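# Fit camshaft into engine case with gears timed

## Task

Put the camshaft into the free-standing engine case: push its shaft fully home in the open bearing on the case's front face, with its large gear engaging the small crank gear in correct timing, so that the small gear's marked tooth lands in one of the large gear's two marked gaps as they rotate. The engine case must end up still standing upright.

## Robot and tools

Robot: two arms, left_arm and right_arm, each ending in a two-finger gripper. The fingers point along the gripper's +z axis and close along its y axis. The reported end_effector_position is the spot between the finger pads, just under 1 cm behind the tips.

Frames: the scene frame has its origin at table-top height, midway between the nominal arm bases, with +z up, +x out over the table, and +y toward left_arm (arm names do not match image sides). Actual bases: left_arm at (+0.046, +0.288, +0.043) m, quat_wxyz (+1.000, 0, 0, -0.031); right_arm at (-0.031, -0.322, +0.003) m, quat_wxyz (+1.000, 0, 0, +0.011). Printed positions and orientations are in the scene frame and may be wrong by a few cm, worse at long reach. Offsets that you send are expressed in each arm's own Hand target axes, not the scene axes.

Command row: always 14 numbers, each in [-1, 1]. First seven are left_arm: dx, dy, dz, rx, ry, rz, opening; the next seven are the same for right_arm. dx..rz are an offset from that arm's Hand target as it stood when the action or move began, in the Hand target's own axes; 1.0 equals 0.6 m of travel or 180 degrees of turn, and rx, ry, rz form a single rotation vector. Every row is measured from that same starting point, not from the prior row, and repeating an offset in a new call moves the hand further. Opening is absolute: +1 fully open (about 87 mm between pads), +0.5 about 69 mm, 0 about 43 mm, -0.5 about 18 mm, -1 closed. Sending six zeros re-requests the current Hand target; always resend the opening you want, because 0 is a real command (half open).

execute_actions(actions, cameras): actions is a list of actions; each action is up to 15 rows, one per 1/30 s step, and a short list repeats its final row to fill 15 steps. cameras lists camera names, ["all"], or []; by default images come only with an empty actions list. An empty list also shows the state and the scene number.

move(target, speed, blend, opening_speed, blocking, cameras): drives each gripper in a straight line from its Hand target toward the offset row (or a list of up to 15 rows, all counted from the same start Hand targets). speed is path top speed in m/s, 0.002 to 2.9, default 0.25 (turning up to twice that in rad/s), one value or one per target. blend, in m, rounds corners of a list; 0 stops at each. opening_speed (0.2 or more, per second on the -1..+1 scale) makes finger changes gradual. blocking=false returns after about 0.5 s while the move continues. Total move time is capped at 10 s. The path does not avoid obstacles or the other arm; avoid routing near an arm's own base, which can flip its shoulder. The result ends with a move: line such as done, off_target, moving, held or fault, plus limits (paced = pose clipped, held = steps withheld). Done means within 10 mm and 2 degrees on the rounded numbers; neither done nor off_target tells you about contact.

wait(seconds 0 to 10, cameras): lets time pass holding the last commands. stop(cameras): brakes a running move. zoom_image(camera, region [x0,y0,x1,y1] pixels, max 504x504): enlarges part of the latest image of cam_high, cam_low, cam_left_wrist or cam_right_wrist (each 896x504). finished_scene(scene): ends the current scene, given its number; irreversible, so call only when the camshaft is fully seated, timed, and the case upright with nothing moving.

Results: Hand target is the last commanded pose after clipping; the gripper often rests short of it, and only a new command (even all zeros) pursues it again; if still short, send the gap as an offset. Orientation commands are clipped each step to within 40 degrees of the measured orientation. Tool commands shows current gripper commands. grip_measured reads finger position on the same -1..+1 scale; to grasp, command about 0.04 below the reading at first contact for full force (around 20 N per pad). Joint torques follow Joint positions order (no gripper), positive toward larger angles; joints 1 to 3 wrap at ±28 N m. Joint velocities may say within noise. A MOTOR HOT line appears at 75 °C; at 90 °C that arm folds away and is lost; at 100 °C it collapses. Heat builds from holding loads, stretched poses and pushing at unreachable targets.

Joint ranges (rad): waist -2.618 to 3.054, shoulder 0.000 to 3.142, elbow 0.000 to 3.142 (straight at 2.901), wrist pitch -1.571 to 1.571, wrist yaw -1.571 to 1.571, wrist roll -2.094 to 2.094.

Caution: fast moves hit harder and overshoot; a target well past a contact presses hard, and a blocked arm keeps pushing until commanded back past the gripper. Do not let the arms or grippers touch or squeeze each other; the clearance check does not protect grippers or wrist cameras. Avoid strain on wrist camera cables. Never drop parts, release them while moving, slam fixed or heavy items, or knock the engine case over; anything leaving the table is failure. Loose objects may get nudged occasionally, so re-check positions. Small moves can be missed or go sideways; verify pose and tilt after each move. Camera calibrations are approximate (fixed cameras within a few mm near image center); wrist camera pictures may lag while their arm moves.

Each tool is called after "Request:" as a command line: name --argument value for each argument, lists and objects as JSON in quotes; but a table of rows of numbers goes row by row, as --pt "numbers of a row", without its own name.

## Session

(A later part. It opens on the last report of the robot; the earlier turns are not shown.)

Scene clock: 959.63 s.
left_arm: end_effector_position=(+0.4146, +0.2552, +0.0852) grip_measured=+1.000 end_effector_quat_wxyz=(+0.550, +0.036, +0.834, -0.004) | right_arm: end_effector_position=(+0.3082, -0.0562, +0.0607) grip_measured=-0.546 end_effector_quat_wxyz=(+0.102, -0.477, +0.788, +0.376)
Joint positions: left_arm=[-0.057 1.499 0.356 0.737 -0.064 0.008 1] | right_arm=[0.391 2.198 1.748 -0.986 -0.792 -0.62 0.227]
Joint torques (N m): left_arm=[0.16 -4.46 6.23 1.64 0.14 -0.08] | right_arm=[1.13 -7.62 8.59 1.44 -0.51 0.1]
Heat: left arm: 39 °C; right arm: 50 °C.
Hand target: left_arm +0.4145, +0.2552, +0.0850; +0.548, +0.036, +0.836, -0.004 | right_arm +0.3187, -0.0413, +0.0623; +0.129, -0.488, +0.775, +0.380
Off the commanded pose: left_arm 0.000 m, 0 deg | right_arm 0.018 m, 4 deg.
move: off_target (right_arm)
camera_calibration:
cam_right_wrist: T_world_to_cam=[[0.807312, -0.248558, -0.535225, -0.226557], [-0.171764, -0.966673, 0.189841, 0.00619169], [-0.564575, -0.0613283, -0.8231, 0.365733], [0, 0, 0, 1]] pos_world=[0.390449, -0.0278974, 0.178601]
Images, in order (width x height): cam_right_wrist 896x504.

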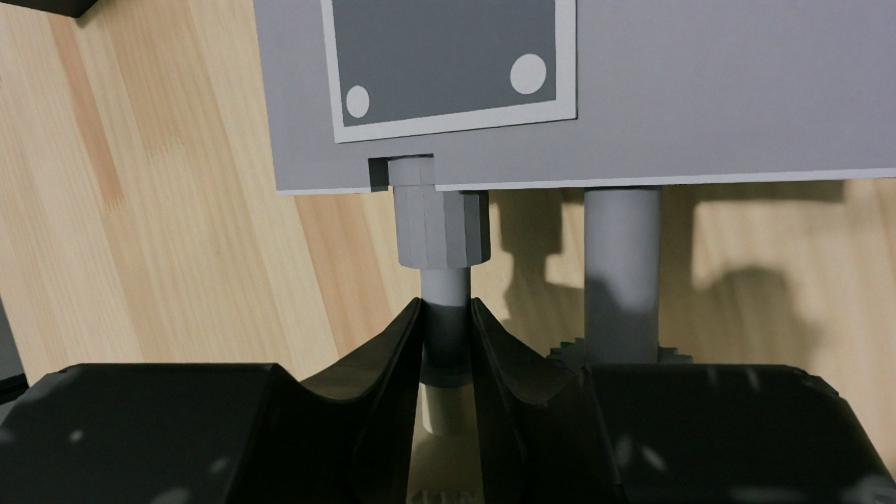

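Request:
move --target '[0,0,0,0,0,0,1,0.0057,-0.0046,0.0068,0,0,0,-0.85]' --speed 0.02

Request:
move --target '[0,0,0,0,0,0,1,0.0038,-0.0031,0.0045,0,0,0,-0.85]' --speed 0.02 --cameras '["cam_right_wrist","cam_low"]'

Request:
zoom_image --camera "cam_right_wrist" --region '[370, 130, 520, 370]'

Request:
zoom_image --camera "cam_low" --region '[325, 220, 425, 300]'

Scene clock: 974.13 s.
left_arm: end_effector_position=(+0.4146, +0.2552, +0.0852) grip_measured=+1.000 end_effector_quat_wxyz=(+0.550, +0.036, +0.834, -0.004) | right_arm: end_effector_position=(+0.3081, -0.0563, +0.0602) grip_measured=-0.546 end_effector_quat_wxyz=(+0.102, -0.477, +0.788, +0.376)
Joint positions: left_arm=[-0.057 1.499 0.356 0.737 -0.064 0.008 1] | right_arm=[0.391 2.199 1.748 -0.986 -0.792 -0.62 0.227]
Joint torques (N m): left_arm=[0.25 -4.45 6.15 1.64 0.1 -0.06] | right_arm=[1.13 -7.27 7.2 1.65 -0.51 0.09]
Heat: left arm: 39 °C; right arm: 49 °C.
Hand target: left_arm +0.4145, +0.2552, +0.0850; +0.548, +0.036, +0.836, -0.004 | right_arm +0.3187, -0.0413, +0.0563; +0.129, -0.488, +0.775, +0.380
Off the commanded pose: left_arm 0.000 m, 0 deg | right_arm 0.019 m, 4 deg.
move: off_target (right_arm)

Scene clock: 974.83 s.
left_arm: end_effector_position=(+0.4146, +0.2552, +0.0852) grip_measured=+1.000 end_effector_quat_wxyz=(+0.550, +0.036, +0.834, -0.004) | right_arm: end_effector_position=(+0.3080, -0.0563, +0.0592) grip_measured=-0.546 end_effector_quat_wxyz=(+0.101, -0.477, +0.788, +0.376)
Joint positions: left_arm=[-0.057 1.499 0.356 0.737 -0.064 0.008 1] | right_arm=[0.391 2.201 1.748 -0.985 -0.792 -0.62 0.227]
Joint torques (N m): left_arm=[0.16 -4.74 6.28 1.64 0.13 -0.11] | right_arm=[1.11 -7.15 6.32 1.79 -0.51 0.07]
Heat: left arm: 39 °C; right arm: 49 °C.
Hand target: left_arm +0.4145, +0.2552, +0.0850; +0.548, +0.036, +0.836, -0.004 | right_arm +0.3187, -0.0413, +0.0522; +0.129, -0.488, +0.775, +0.380
Off the commanded pose: left_arm 0.000 m, 0 deg | right_arm 0.020 m, 4 deg.
move: off_target (right_arm)
camera_calibration:
cam_right_wrist: T_world_to_cam=[[0.805627, -0.249321, -0.537405, -0.226633], [-0.17122, -0.966408, 0.191674, 0.00613481], [-0.567141, -0.0624029, -0.821253, 0.365017], [0, 0, 0, 1]] pos_world=[0.390648, -0.0277977, 0.176801]
Images, in order (width x height): cam_low 896x504, cam_right_wrist 896x504.

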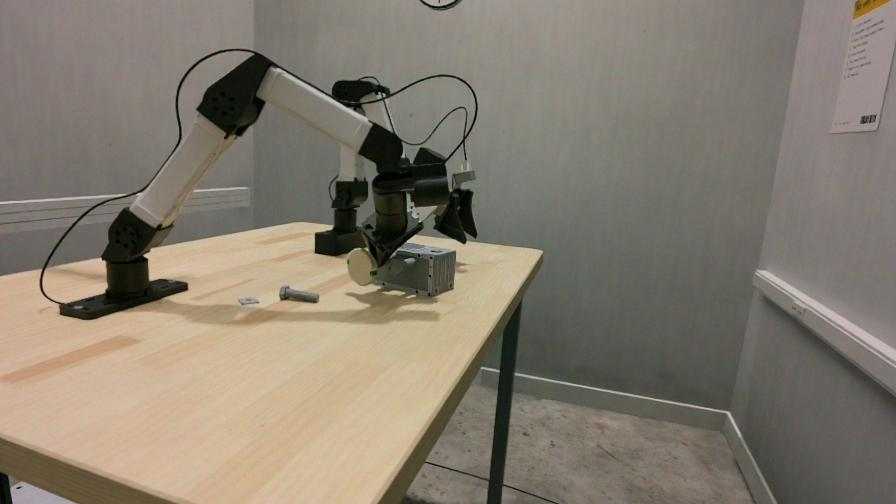

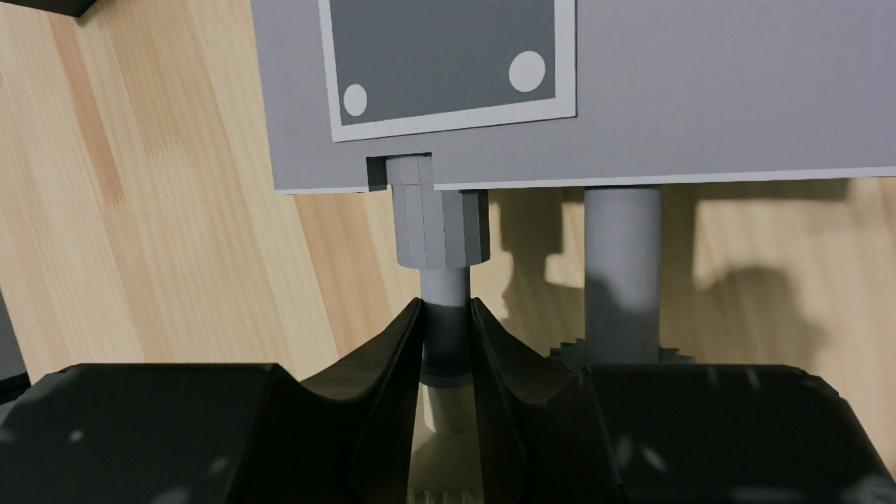

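Scaled by 2.100 from the camera's 896x504 image, which has a finer 1280x720 frame.

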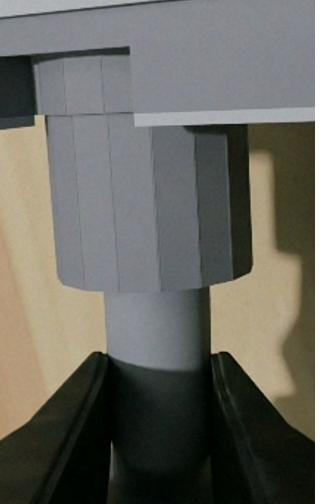

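Scaled by 5.040 from the camera's 896x504 image, which has a finer 1280x720 frame.

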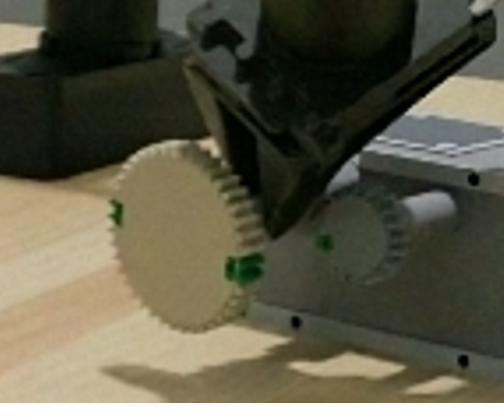

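Request:
move --target '[0,0,0,0,0,0,1,-0.0015,0.0115,-0.025,-0.0098,0.011,-0.0082,-0.85]' --speed 0.03 --cameras '["cam_right_wrist","cam_low"]'

Request:
zoom_image --camera "cam_right_wrist" --region '[370, 130, 520, 370]'

Request:
zoom_image --camera "cam_low" --region '[325, 220, 425, 300]'

Scene clock: 1028.60 s.
left_arm: end_effector_position=(+0.4146, +0.2552, +0.0852) grip_measured=+1.000 end_effector_quat_wxyz=(+0.550, +0.036, +0.834, -0.004) | right_arm: end_effector_position=(+0.3054, -0.0575, +0.0549) grip_measured=-0.546 end_effector_quat_wxyz=(+0.089, -0.496, +0.776, +0.379)
Joint positions: left_arm=[-0.057 1.499 0.356 0.737 -0.064 0.008 1] | right_arm=[0.393 2.235 1.789 -1.047 -0.796 -0.691 0.227]
Joint torques (N m): left_arm=[0.43 -4.55 6.01 1.67 0.09 -0.07] | right_arm=[-0.01 -8.77 10.52 0.72 -0.52 -0.1]
Heat: left arm: 39 °C; right arm: 44 °C.
Hand target: left_arm +0.4145, +0.2552, +0.0850; +0.548, +0.036, +0.836, -0.004 | right_arm +0.3158, -0.0498, +0.0662; +0.113, -0.507, +0.765, +0.382
Off the commanded pose: left_arm 0.000 m, 0 deg | right_arm 0.017 m, 3 deg.
move: off_target (right_arm)
camera_calibration:
cam_right_wrist: T_world_to_cam=[[0.815287, -0.208819, -0.540094, -0.227663], [-0.120055, -0.973403, 0.195125, -0.0108497], [-0.566474, -0.0942426, -0.818673, 0.35783], [0, 0, 0, 1]] pos_world=[0.387009, -0.0243786, 0.172103]
Images, in order (width x height): cam_low 896x504, cam_right_wrist 896x504.

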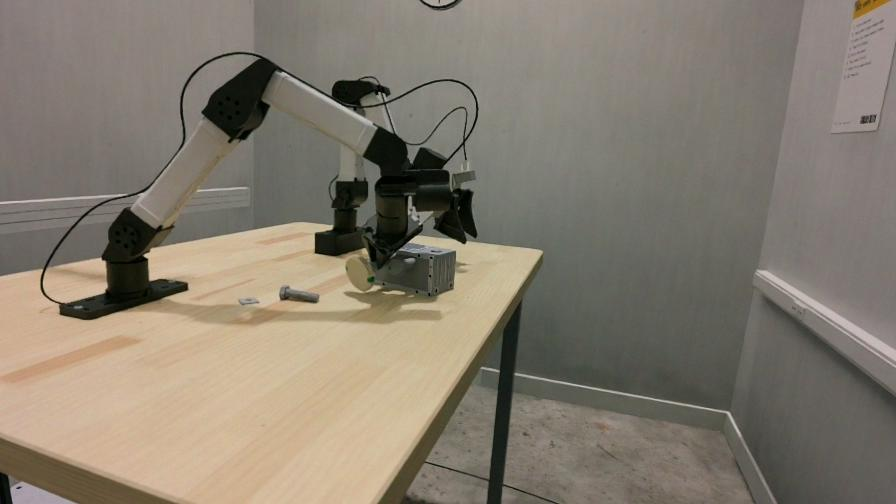

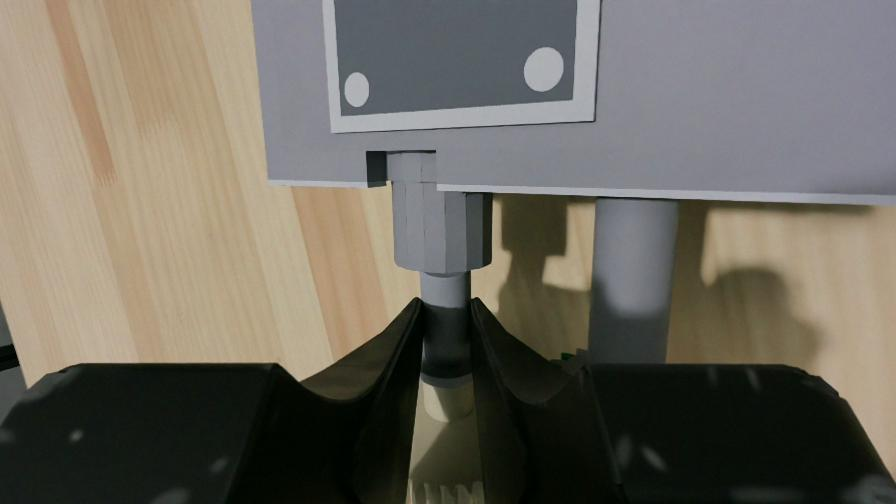

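Scaled by 2.100 from the camera's 896x504 image, which has a finer 1280x720 frame.

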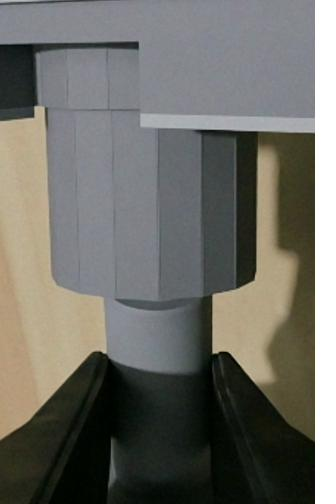

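Scaled by 5.040 from the camera's 896x504 image, which has a finer 1280x720 frame.

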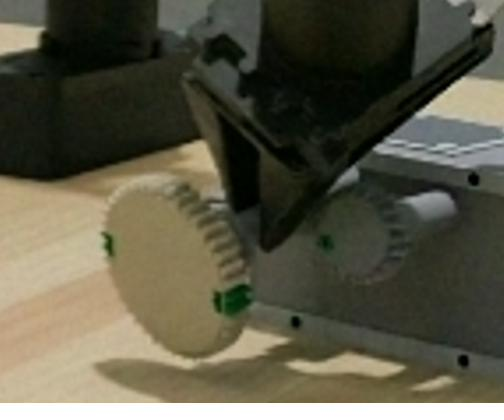

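Request:
move --target '[0,0,0,0,0,0,1,-0.0073,0.0008,-0.0092,0,0,0,-0.85]' --speed 0.03 --cameras '["cam_right_wrist","cam_low"]'

Request:
zoom_image --camera "cam_right_wrist" --region '[370, 130, 520, 370]'

Request:
zoom_image --camera "cam_low" --region '[325, 220, 425, 300]'

Scene clock: 1063.97 s.
left_arm: end_effector_position=(+0.4146, +0.2552, +0.0852) grip_measured=+1.000 end_effector_quat_wxyz=(+0.550, +0.036, +0.834, -0.004) | right_arm: end_effector_position=(+0.3070, -0.0581, +0.0580) grip_measured=-0.546 end_effector_quat_wxyz=(+0.085, -0.498, +0.777, +0.376)
Joint positions: left_arm=[-0.057 1.499 0.356 0.737 -0.064 0.008 1] | right_arm=[0.393 2.246 1.821 -1.08 -0.789 -0.698 0.227]
Joint torques (N m): left_arm=[0.1 -4.6 6.23 1.64 0.16 -0.14] | right_arm=[-0.34 -9.14 10.92 0.68 -0.59 -0.1]
Heat: left arm: 39 °C; right arm: 48 °C.
Hand target: left_arm +0.4145, +0.2552, +0.0850; +0.548, +0.036, +0.836, -0.004 | right_arm +0.3186, -0.0505, +0.0726; +0.113, -0.507, +0.765, +0.382
Off the commanded pose: left_arm 0.000 m, 0 deg | right_arm 0.020 m, 4 deg.
move: off_target (right_arm)
camera_calibration:
cam_right_wrist: T_world_to_cam=[[0.815329, -0.209801, -0.539651, -0.227511], [-0.115012, -0.972153, 0.204181, -0.0138998], [-0.567461, -0.104409, -0.816754, 0.360759], [0, 0, 0, 1]] pos_world=[0.388615, -0.0235784, 0.174713]
Images, in order (width x height): cam_low 896x504, cam_right_wrist 896x504.

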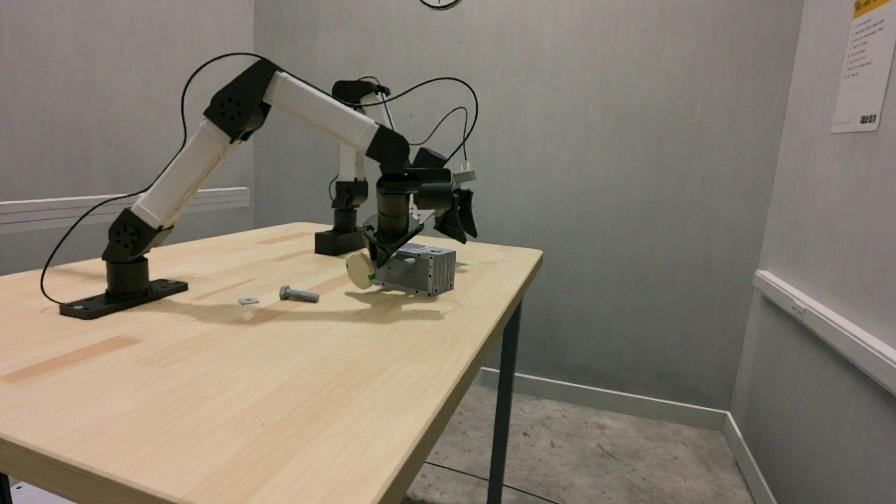

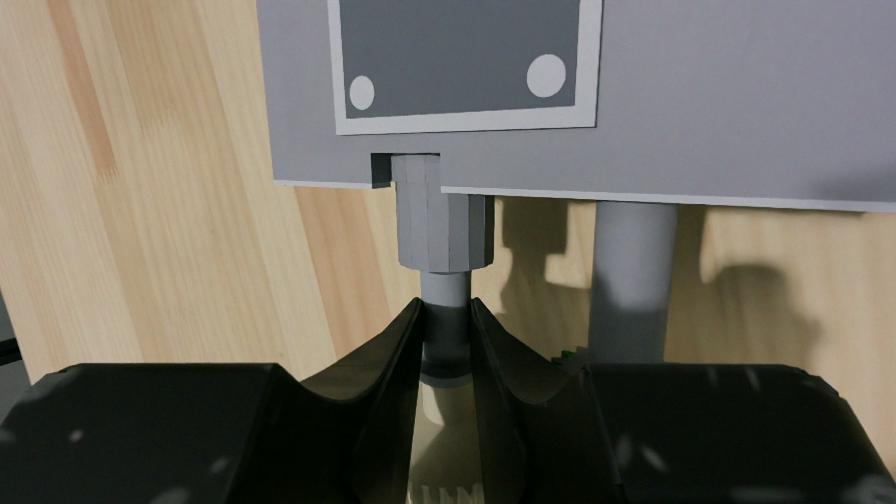

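Scaled by 2.100 from the camera's 896x504 image, which has a finer 1280x720 frame.

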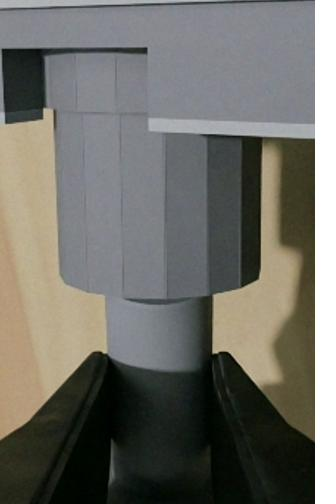

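Scaled by 5.040 from the camera's 896x504 image, which has a finer 1280x720 frame.

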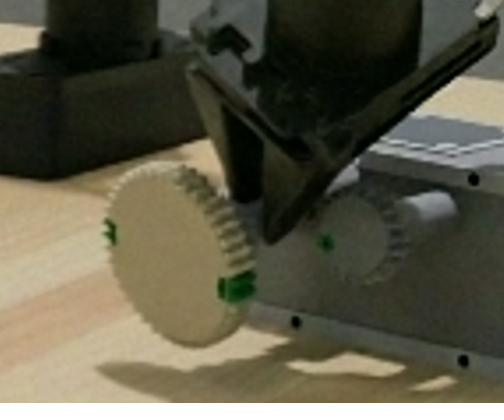

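Request:
move --target '[0,0,0,0,0,0,1,-0.0142,-0.0013,-0.0113,0,0,0,-0.85]' --speed 0.03 --cameras '["cam_right_wrist","cam_low"]'

Request:
zoom_image --camera "cam_right_wrist" --region '[370, 130, 520, 370]'

Request:
zoom_image --camera "cam_low" --region '[325, 220, 425, 300]'

Scene clock: 1097.30 s.
left_arm: end_effector_position=(+0.4146, +0.2552, +0.0852) grip_measured=+1.000 end_effector_quat_wxyz=(+0.550, +0.036, +0.834, -0.004) | right_arm: end_effector_position=(+0.3108, -0.0579, +0.0640) grip_measured=-0.546 end_effector_quat_wxyz=(+0.078, -0.499, +0.778, +0.373)
Joint positions: left_arm=[-0.057 1.499 0.356 0.737 -0.064 0.008 1] | right_arm=[0.393 2.271 1.89 -1.14 -0.781 -0.706 0.227]
Joint torques (N m): left_arm=[0.16 -4.7 6.19 1.64 0.12 -0.05] | right_arm=[-0.64 -9.59 11.29 0.71 -0.69 -0.08]
Heat: left arm: 39 °C; right arm: 51 °C.
Hand target: left_arm +0.4145, +0.2552, +0.0850; +0.548, +0.036, +0.836, -0.004 | right_arm +0.3246, -0.0495, +0.0817; +0.113, -0.507, +0.765, +0.382
Off the commanded pose: left_arm 0.000 m, 0 deg | right_arm 0.024 m, 4 deg.
move: off_target (right_arm)
camera_calibration:
cam_right_wrist: T_world_to_cam=[[0.812734, -0.212285, -0.542586, -0.226485], [-0.108804, -0.970178, 0.216602, -0.0171016], [-0.572386, -0.117004, -0.811594, 0.368297], [0, 0, 0, 1]] pos_world=[0.393019, -0.0215785, 0.179725]
Images, in order (width x height): cam_low 896x504, cam_right_wrist 896x504.

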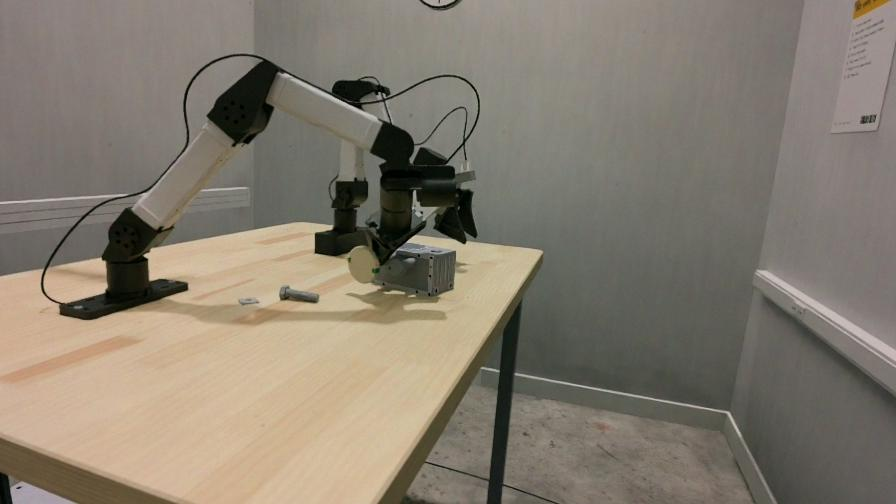

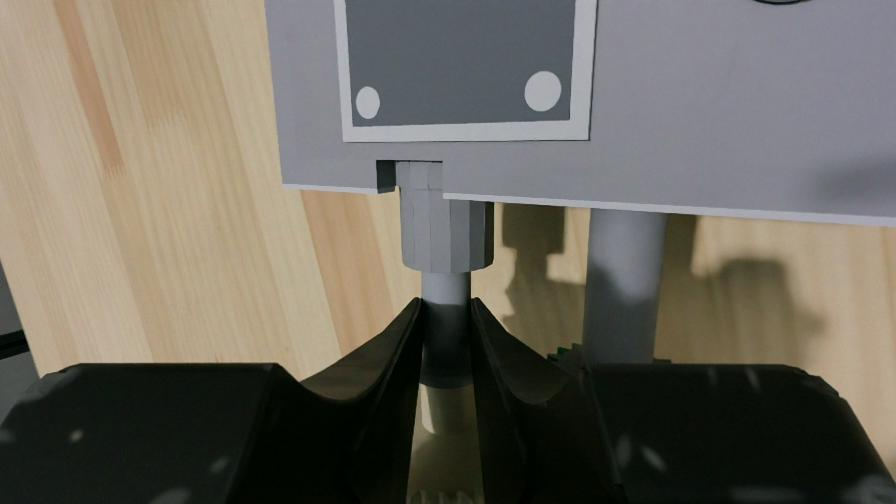

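Scaled by 2.100 from the camera's 896x504 image, which has a finer 1280x720 frame.

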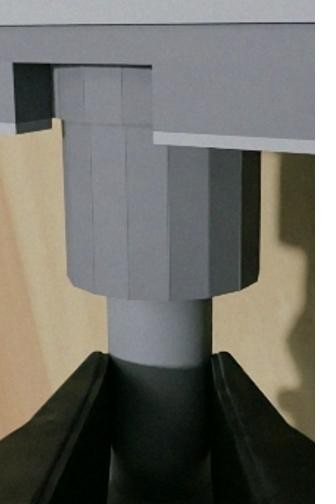

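Scaled by 5.040 from the camera's 896x504 image, which has a finer 1280x720 frame.

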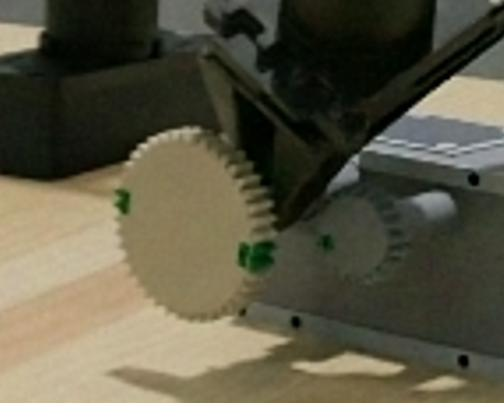

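Request:
move --target '[0,0,0,0,0,0,1,-0.0121,-0.0012,0.007,0,0,0,-0.85]' --speed 0.03 --cameras '["cam_right_wrist","cam_low"]'

Request:
zoom_image --camera "cam_right_wrist" --region '[370, 130, 520, 370]'

Request:
zoom_image --camera "cam_low" --region '[325, 220, 425, 300]'

Scene clock: 1110.87 s.
left_arm: end_effector_position=(+0.4146, +0.2552, +0.0852) grip_measured=+1.000 end_effector_quat_wxyz=(+0.550, +0.036, +0.834, -0.004) | right_arm: end_effector_position=(+0.3120, -0.0575, +0.0637) grip_measured=-0.546 end_effector_quat_wxyz=(+0.070, -0.498, +0.780, +0.372)
Joint positions: left_arm=[-0.057 1.499 0.356 0.737 -0.064 0.008 1] | right_arm=[0.395 2.293 1.927 -1.171 -0.777 -0.706 0.227]
Joint torques (N m): left_arm=[0.14 -4.56 6.23 1.67 0.11 -0.11] | right_arm=[0.29 -9.74 11.59 0.94 -0.72 0.1]
Heat: left arm: 39 °C; right arm: 51 °C.
Hand target: left_arm +0.4145, +0.2552, +0.0850; +0.548, +0.036, +0.836, -0.004 | right_arm +0.3278, -0.0417, +0.0826; +0.113, -0.507, +0.765, +0.382
Off the commanded pose: left_arm 0.000 m, 0 deg | right_arm 0.029 m, 5 deg.
move: off_target (right_arm)
camera_calibration:
cam_right_wrist: T_world_to_cam=[[0.805647, -0.217277, -0.551111, -0.224933], [-0.104942, -0.967941, 0.228203, -0.018353], [-0.583026, -0.126017, -0.802621, 0.371042], [0, 0, 0, 1]] pos_world=[0.395618, -0.0198799, 0.178031]
Images, in order (width x height): cam_low 896x504, cam_right_wrist 896x504.

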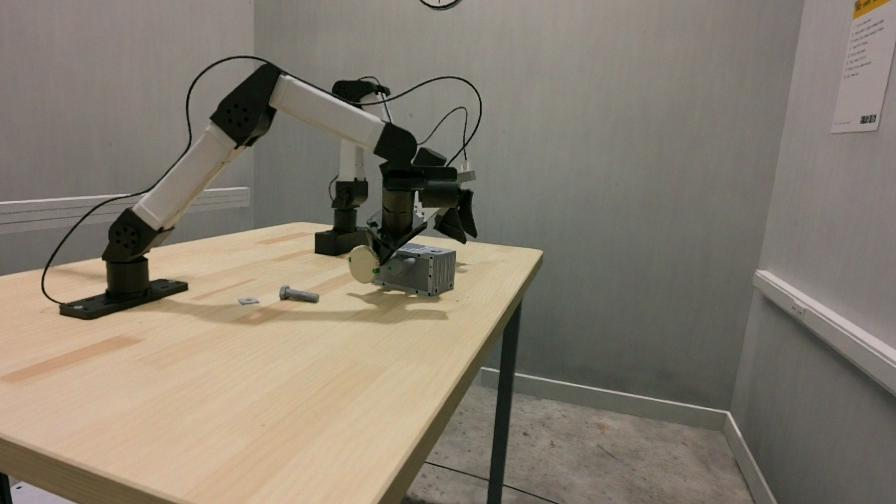

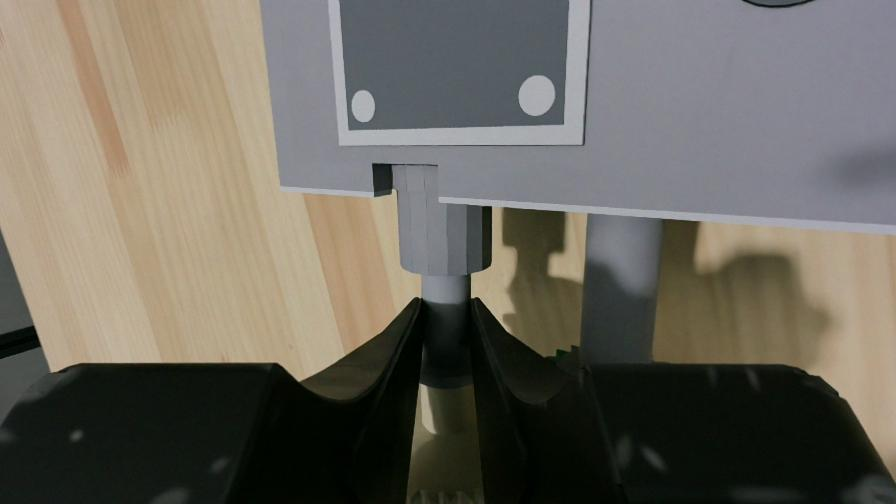

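Scaled by 2.100 from the camera's 896x504 image, which has a finer 1280x720 frame.

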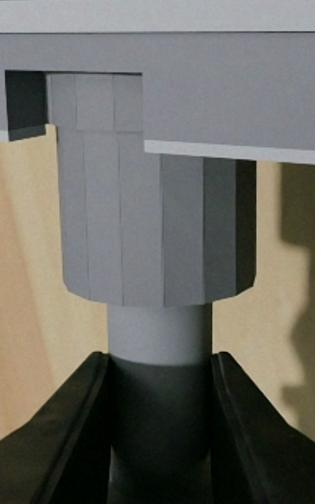

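Scaled by 5.040 from the camera's 896x504 image, which has a finer 1280x720 frame.

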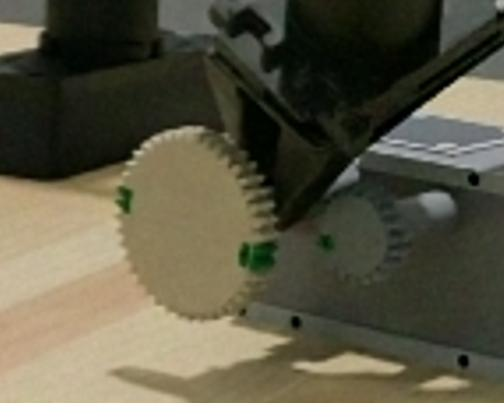

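Request:
move --target '[0,0,0,0,0,0,1,-0.0108,-0.0012,0.008,0,0,0,-0.85]' --speed 0.03 --cameras '["cam_right_wrist","cam_low"]'

Request:
zoom_image --camera "cam_right_wrist" --region '[370, 130, 520, 370]'

Request:
zoom_image --camera "cam_low" --region '[325, 220, 425, 300]'

Scene clock: 1121.17 s.
left_arm: end_effector_position=(+0.4146, +0.2552, +0.0852) grip_measured=+1.000 end_effector_quat_wxyz=(+0.550, +0.036, +0.834, -0.004) | right_arm: end_effector_position=(+0.3134, -0.0511, +0.0638) grip_measured=-0.546 end_effector_quat_wxyz=(+0.066, -0.499, +0.781, +0.370)
Joint positions: left_arm=[-0.057 1.499 0.356 0.737 -0.064 0.008 1] | right_arm=[0.409 2.315 1.967 -1.185 -0.77 -0.691 0.227]
Joint torques (N m): left_arm=[0.23 -4.52 6.11 1.63 0.13 -0.12] | right_arm=[0.18 -9.91 11.4 1.07 -0.77 0.12]
Heat: left arm: 39 °C; right arm: 51 °C.
Hand target: left_arm +0.4145, +0.2552, +0.0850; +0.548, +0.036, +0.836, -0.004 | right_arm +0.3303, -0.0340, +0.0826; +0.113, -0.507, +0.765, +0.382
Off the commanded pose: left_arm 0.000 m, 0 deg | right_arm 0.031 m, 6 deg.
move: off_target (right_arm)
camera_calibration:
cam_right_wrist: T_world_to_cam=[[0.80452, -0.219413, -0.551911, -0.224394], [-0.101014, -0.96627, 0.236895, -0.0136689], [-0.585272, -0.134836, -0.799547, 0.372771], [0, 0, 0, 1]] pos_world=[0.397321, -0.01218, 0.17744]
Images, in order (width x height): cam_low 896x504, cam_right_wrist 896x504.

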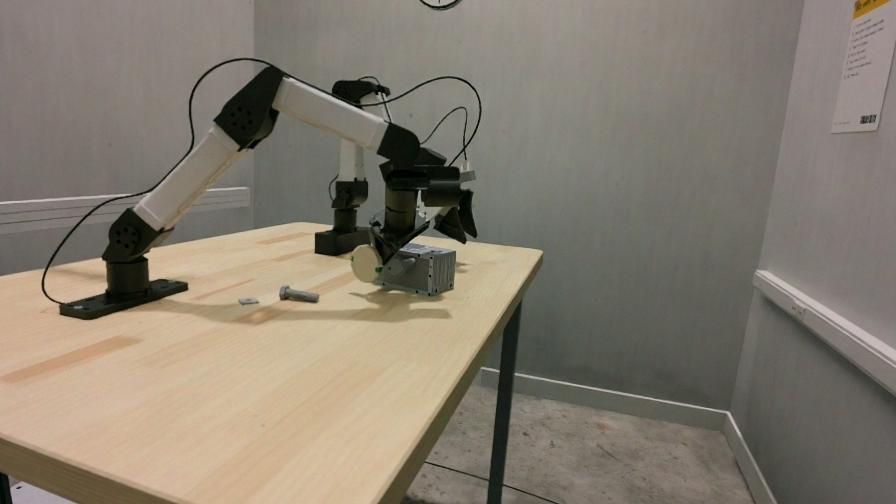

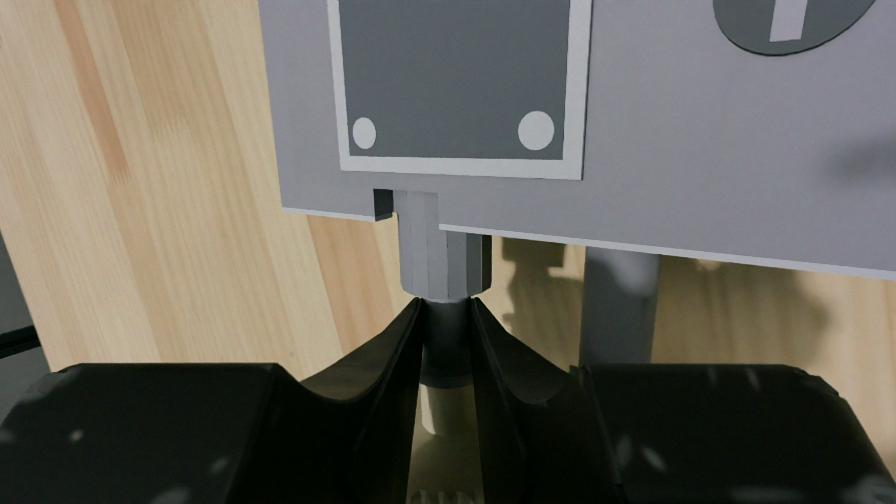

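Scaled by 2.100 from the camera's 896x504 image, which has a finer 1280x720 frame.

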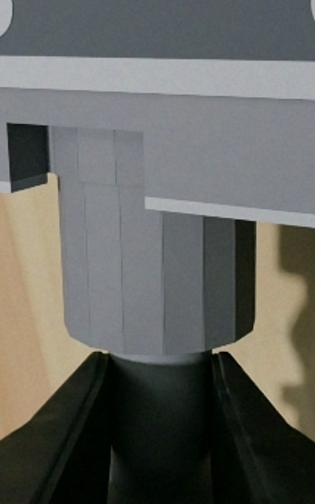

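Scaled by 5.040 from the camera's 896x504 image, which has a finer 1280x720 frame.

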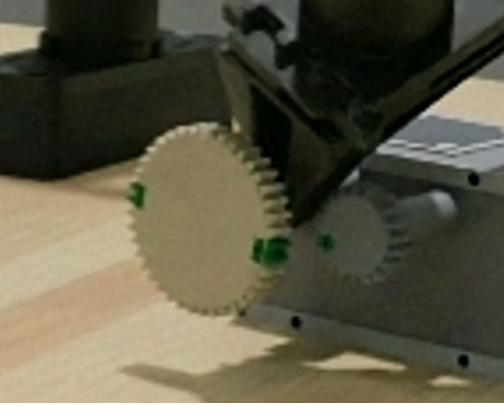

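Request:
move --target '[0,0,0,0,0,0,1,0.024,0,0.0023,0,0,0,-0.85]' --speed 0.03

Request:
move --target '[0,0,0,0,0,0,1,0,0,0,0,0,0,-0.3]' --opening_speed 0.3 --cameras '["cam_right_wrist","cam_low"]'

Request:
zoom_image --camera "cam_low" --region '[325, 220, 425, 300]'

Scene clock: 1133.37 s.
left_arm: end_effector_position=(+0.4146, +0.2552, +0.0852) grip_measured=+1.000 end_effector_quat_wxyz=(+0.550, +0.036, +0.834, -0.004) | right_arm: end_effector_position=(+0.3116, -0.0490, +0.0619) grip_measured=-0.546 end_effector_quat_wxyz=(+0.072, -0.496, +0.776, +0.382)
Joint positions: left_arm=[-0.057 1.499 0.356 0.737 -0.064 0.008 1] | right_arm=[0.405 2.306 1.933 -1.153 -0.798 -0.691 0.227]
Joint torques (N m): left_arm=[0.1 -4.41 6.24 1.62 0.17 -0.06] | right_arm=[-0.42 -11.67 5.93 1.26 -0.49 -0.04]
Motor temperatures (°C): left_arm=[22 32 33 39 22 22 22] | right_arm=[23 47 53 29 24 24 26]
Heat: left arm: 39 °C; right arm: 53 °C.
Hand target: left_arm +0.4145, +0.2552, +0.0850; +0.548, +0.036, +0.836, -0.004 | right_arm +0.3234, -0.0431, +0.0735; +0.113, -0.507, +0.765, +0.382
Off the commanded pose: left_arm 0.000 m, 0 deg | right_arm 0.018 m, 5 deg.
move: off_target (right_arm)

Scene clock: 1135.40 s.
left_arm: end_effector_position=(+0.4146, +0.2552, +0.0852) grip_measured=+1.000 end_effector_quat_wxyz=(+0.550, +0.036, +0.834, -0.004) | right_arm: end_effector_position=(+0.3116, -0.0474, +0.0624) grip_measured=-0.301 end_effector_quat_wxyz=(+0.074, -0.492, +0.777, +0.386)
Joint positions: left_arm=[-0.057 1.499 0.356 0.737 -0.064 0.008 1] | right_arm=[0.405 2.304 1.927 -1.142 -0.807 -0.681 0.35]
Joint torques (N m): left_arm=[0.13 -4.56 6.19 1.64 0.1 -0.09] | right_arm=[-0.4 -11.49 6.41 1.16 -0.39 -0.14]
Heat: left arm: 39 °C; right arm: 52 °C.
Hand target: left_arm +0.4145, +0.2552, +0.0850; +0.548, +0.036, +0.836, -0.004 | right_arm +0.3234, -0.0431, +0.0735; +0.112, -0.507, +0.765, +0.382
Off the commanded pose: left_arm 0.000 m, 0 deg | right_arm 0.017 m, 5 deg.
move: off_target (right_arm)
camera_calibration:
cam_right_wrist: T_world_to_cam=[[0.797718, -0.205501, -0.566936, -0.219218], [-0.107578, -0.973558, 0.201522, -0.00602881], [-0.593358, -0.0997673, -0.798732, 0.375295], [0, 0, 0, 1]] pos_world=[0.396909, -0.0134767, 0.176692]
Images, in order (width x height): cam_low 896x504, cam_right_wrist 896x504.

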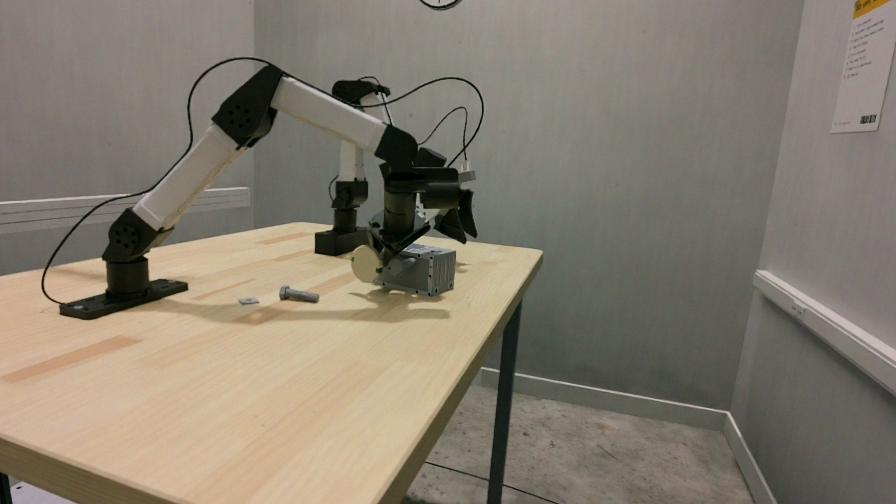

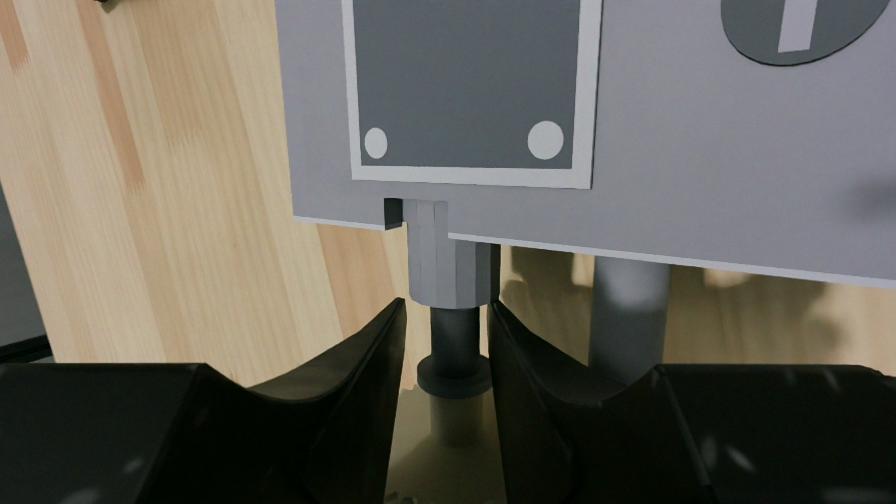

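Scaled by 5.040 from the camera's 896x504 image, which has a finer 1280x720 frame.

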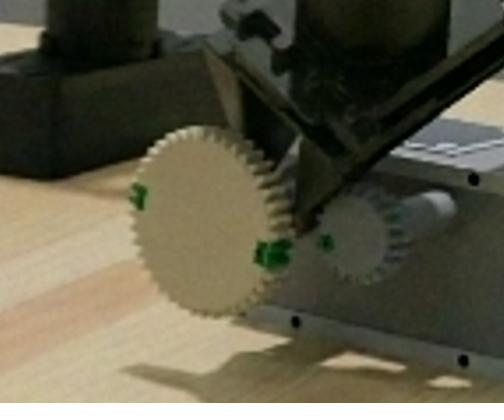

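Request:
move --pt "0 0 0 0 0 0 1 0 0 -0.1667 0 0 0 -0.3" --pt "0 0 0 0 0 0 1 0.130 0.072 -0.195 0.096 -0.197 -0.126 -0.3" --speed '[0.08,0.15]' --cameras '["all"]'

Request:
zoom_image --camera "cam_low" --region '[325, 220, 425, 300]'

Scene clock: 1181.83 s.
left_arm: end_effector_position=(+0.4146, +0.2552, +0.0852) grip_measured=+1.000 end_effector_quat_wxyz=(+0.550, +0.036, +0.834, -0.004) | right_arm: end_effector_position=(+0.2738, -0.1702, +0.1200) grip_measured=-0.300 end_effector_quat_wxyz=(+0.466, -0.479, +0.644, +0.374)
Joint positions: left_arm=[-0.057 1.499 0.356 0.737 -0.064 0.008 1] | right_arm=[-0.019 1.468 0.767 -0.167 -1.185 -0.793 0.35]
Joint torques (N m): left_arm=[0.18 -4.72 6.3 1.63 0.15 -0.11] | right_arm=[-0.65 -5.63 6.48 1.82 -0.54 0.1]
Motor temperatures (°C): left_arm=[22 32 33 39 22 22 22] | right_arm=[23 51 46 29 24 24 25]
Heat: left arm: 39 °C; right arm: 51 °C.
Hand target: left_arm +0.4145, +0.2552, +0.0850; +0.548, +0.036, +0.836, -0.004 | right_arm +0.2753, -0.1700, +0.1301; +0.482, -0.483, +0.630, +0.371
Off the commanded pose: left_arm 0.000 m, 0 deg | right_arm 0.010 m, 3 deg.
move: off_target (right_arm)
camera_calibration:
cam_right_wrist: T_world_to_cam=[[0.970769, -0.229805, -0.0692589, -0.29288], [-0.238159, -0.886464, -0.396814, -0.0189212], [0.0297945, 0.40171, -0.915282, 0.315408], [0, 0, 0, 1]] pos_world=[0.270415, -0.210781, 0.260895]

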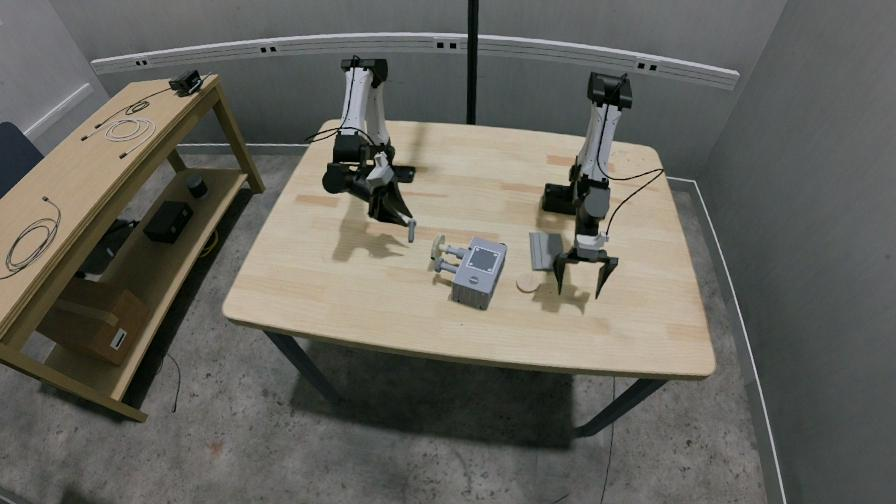

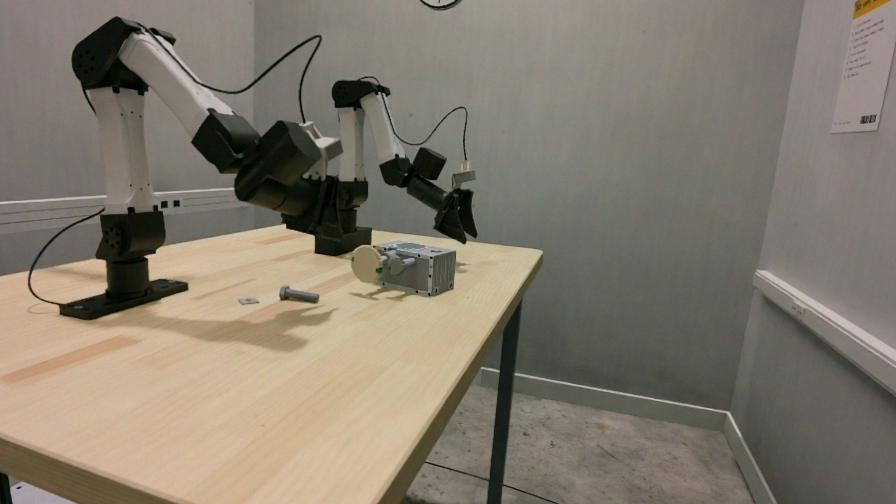

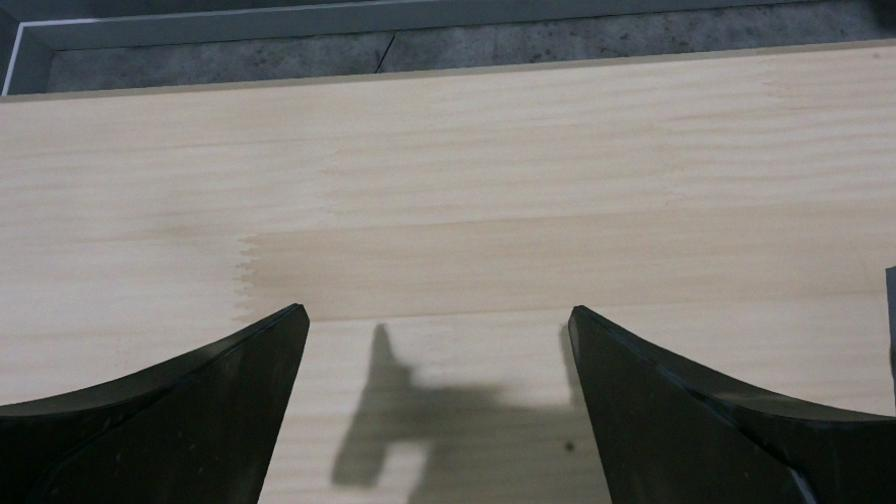

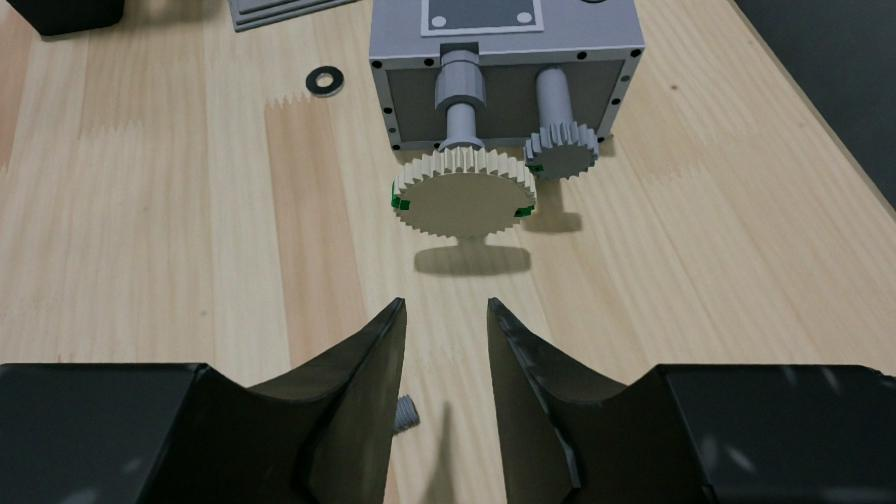

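Scaled by 5.040 from the camera's 896x504 image, which has a finer 1280x720 frame.

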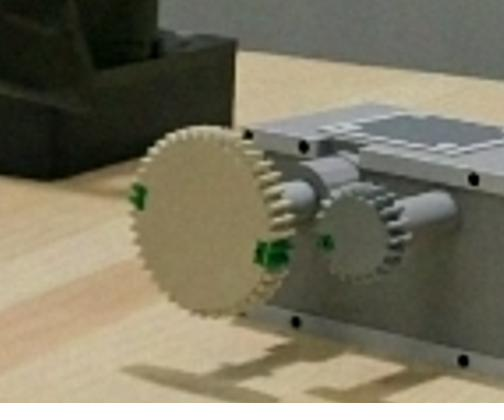

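Superb view. Zoom for phase counting.

Request:
zoom_image --camera "cam_right_wrist" --region '[380, 110, 620, 250]'

Request:
zoom_image --camera "cam_low" --region '[345, 235, 415, 290]'

Request:
zoom_image --camera "cam_right_wrist" --region '[490, 110, 610, 240]'

Scaled by 2.100 from the camera's 896x504 image, which has a finer 1280x720 frame.

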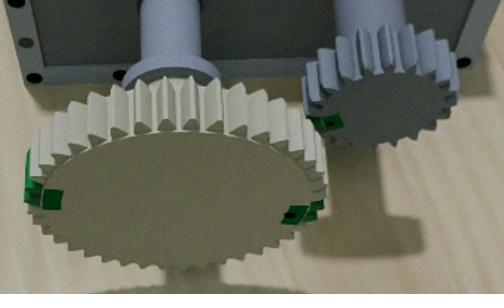

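Scaled by 7.200 from the camera's 896x504 image, which has a finer 1280x720 frame.

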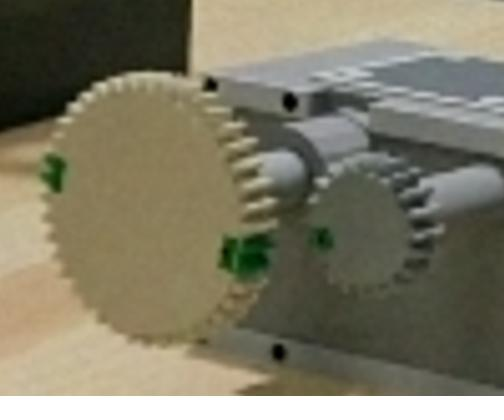

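Scaled by 3.877 from the camera's 896x504 image, which has a finer 1280x720 frame.

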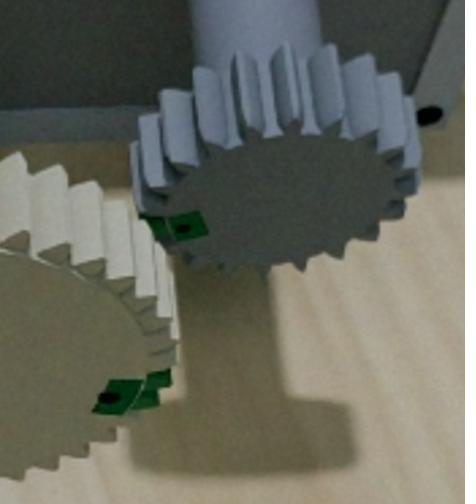

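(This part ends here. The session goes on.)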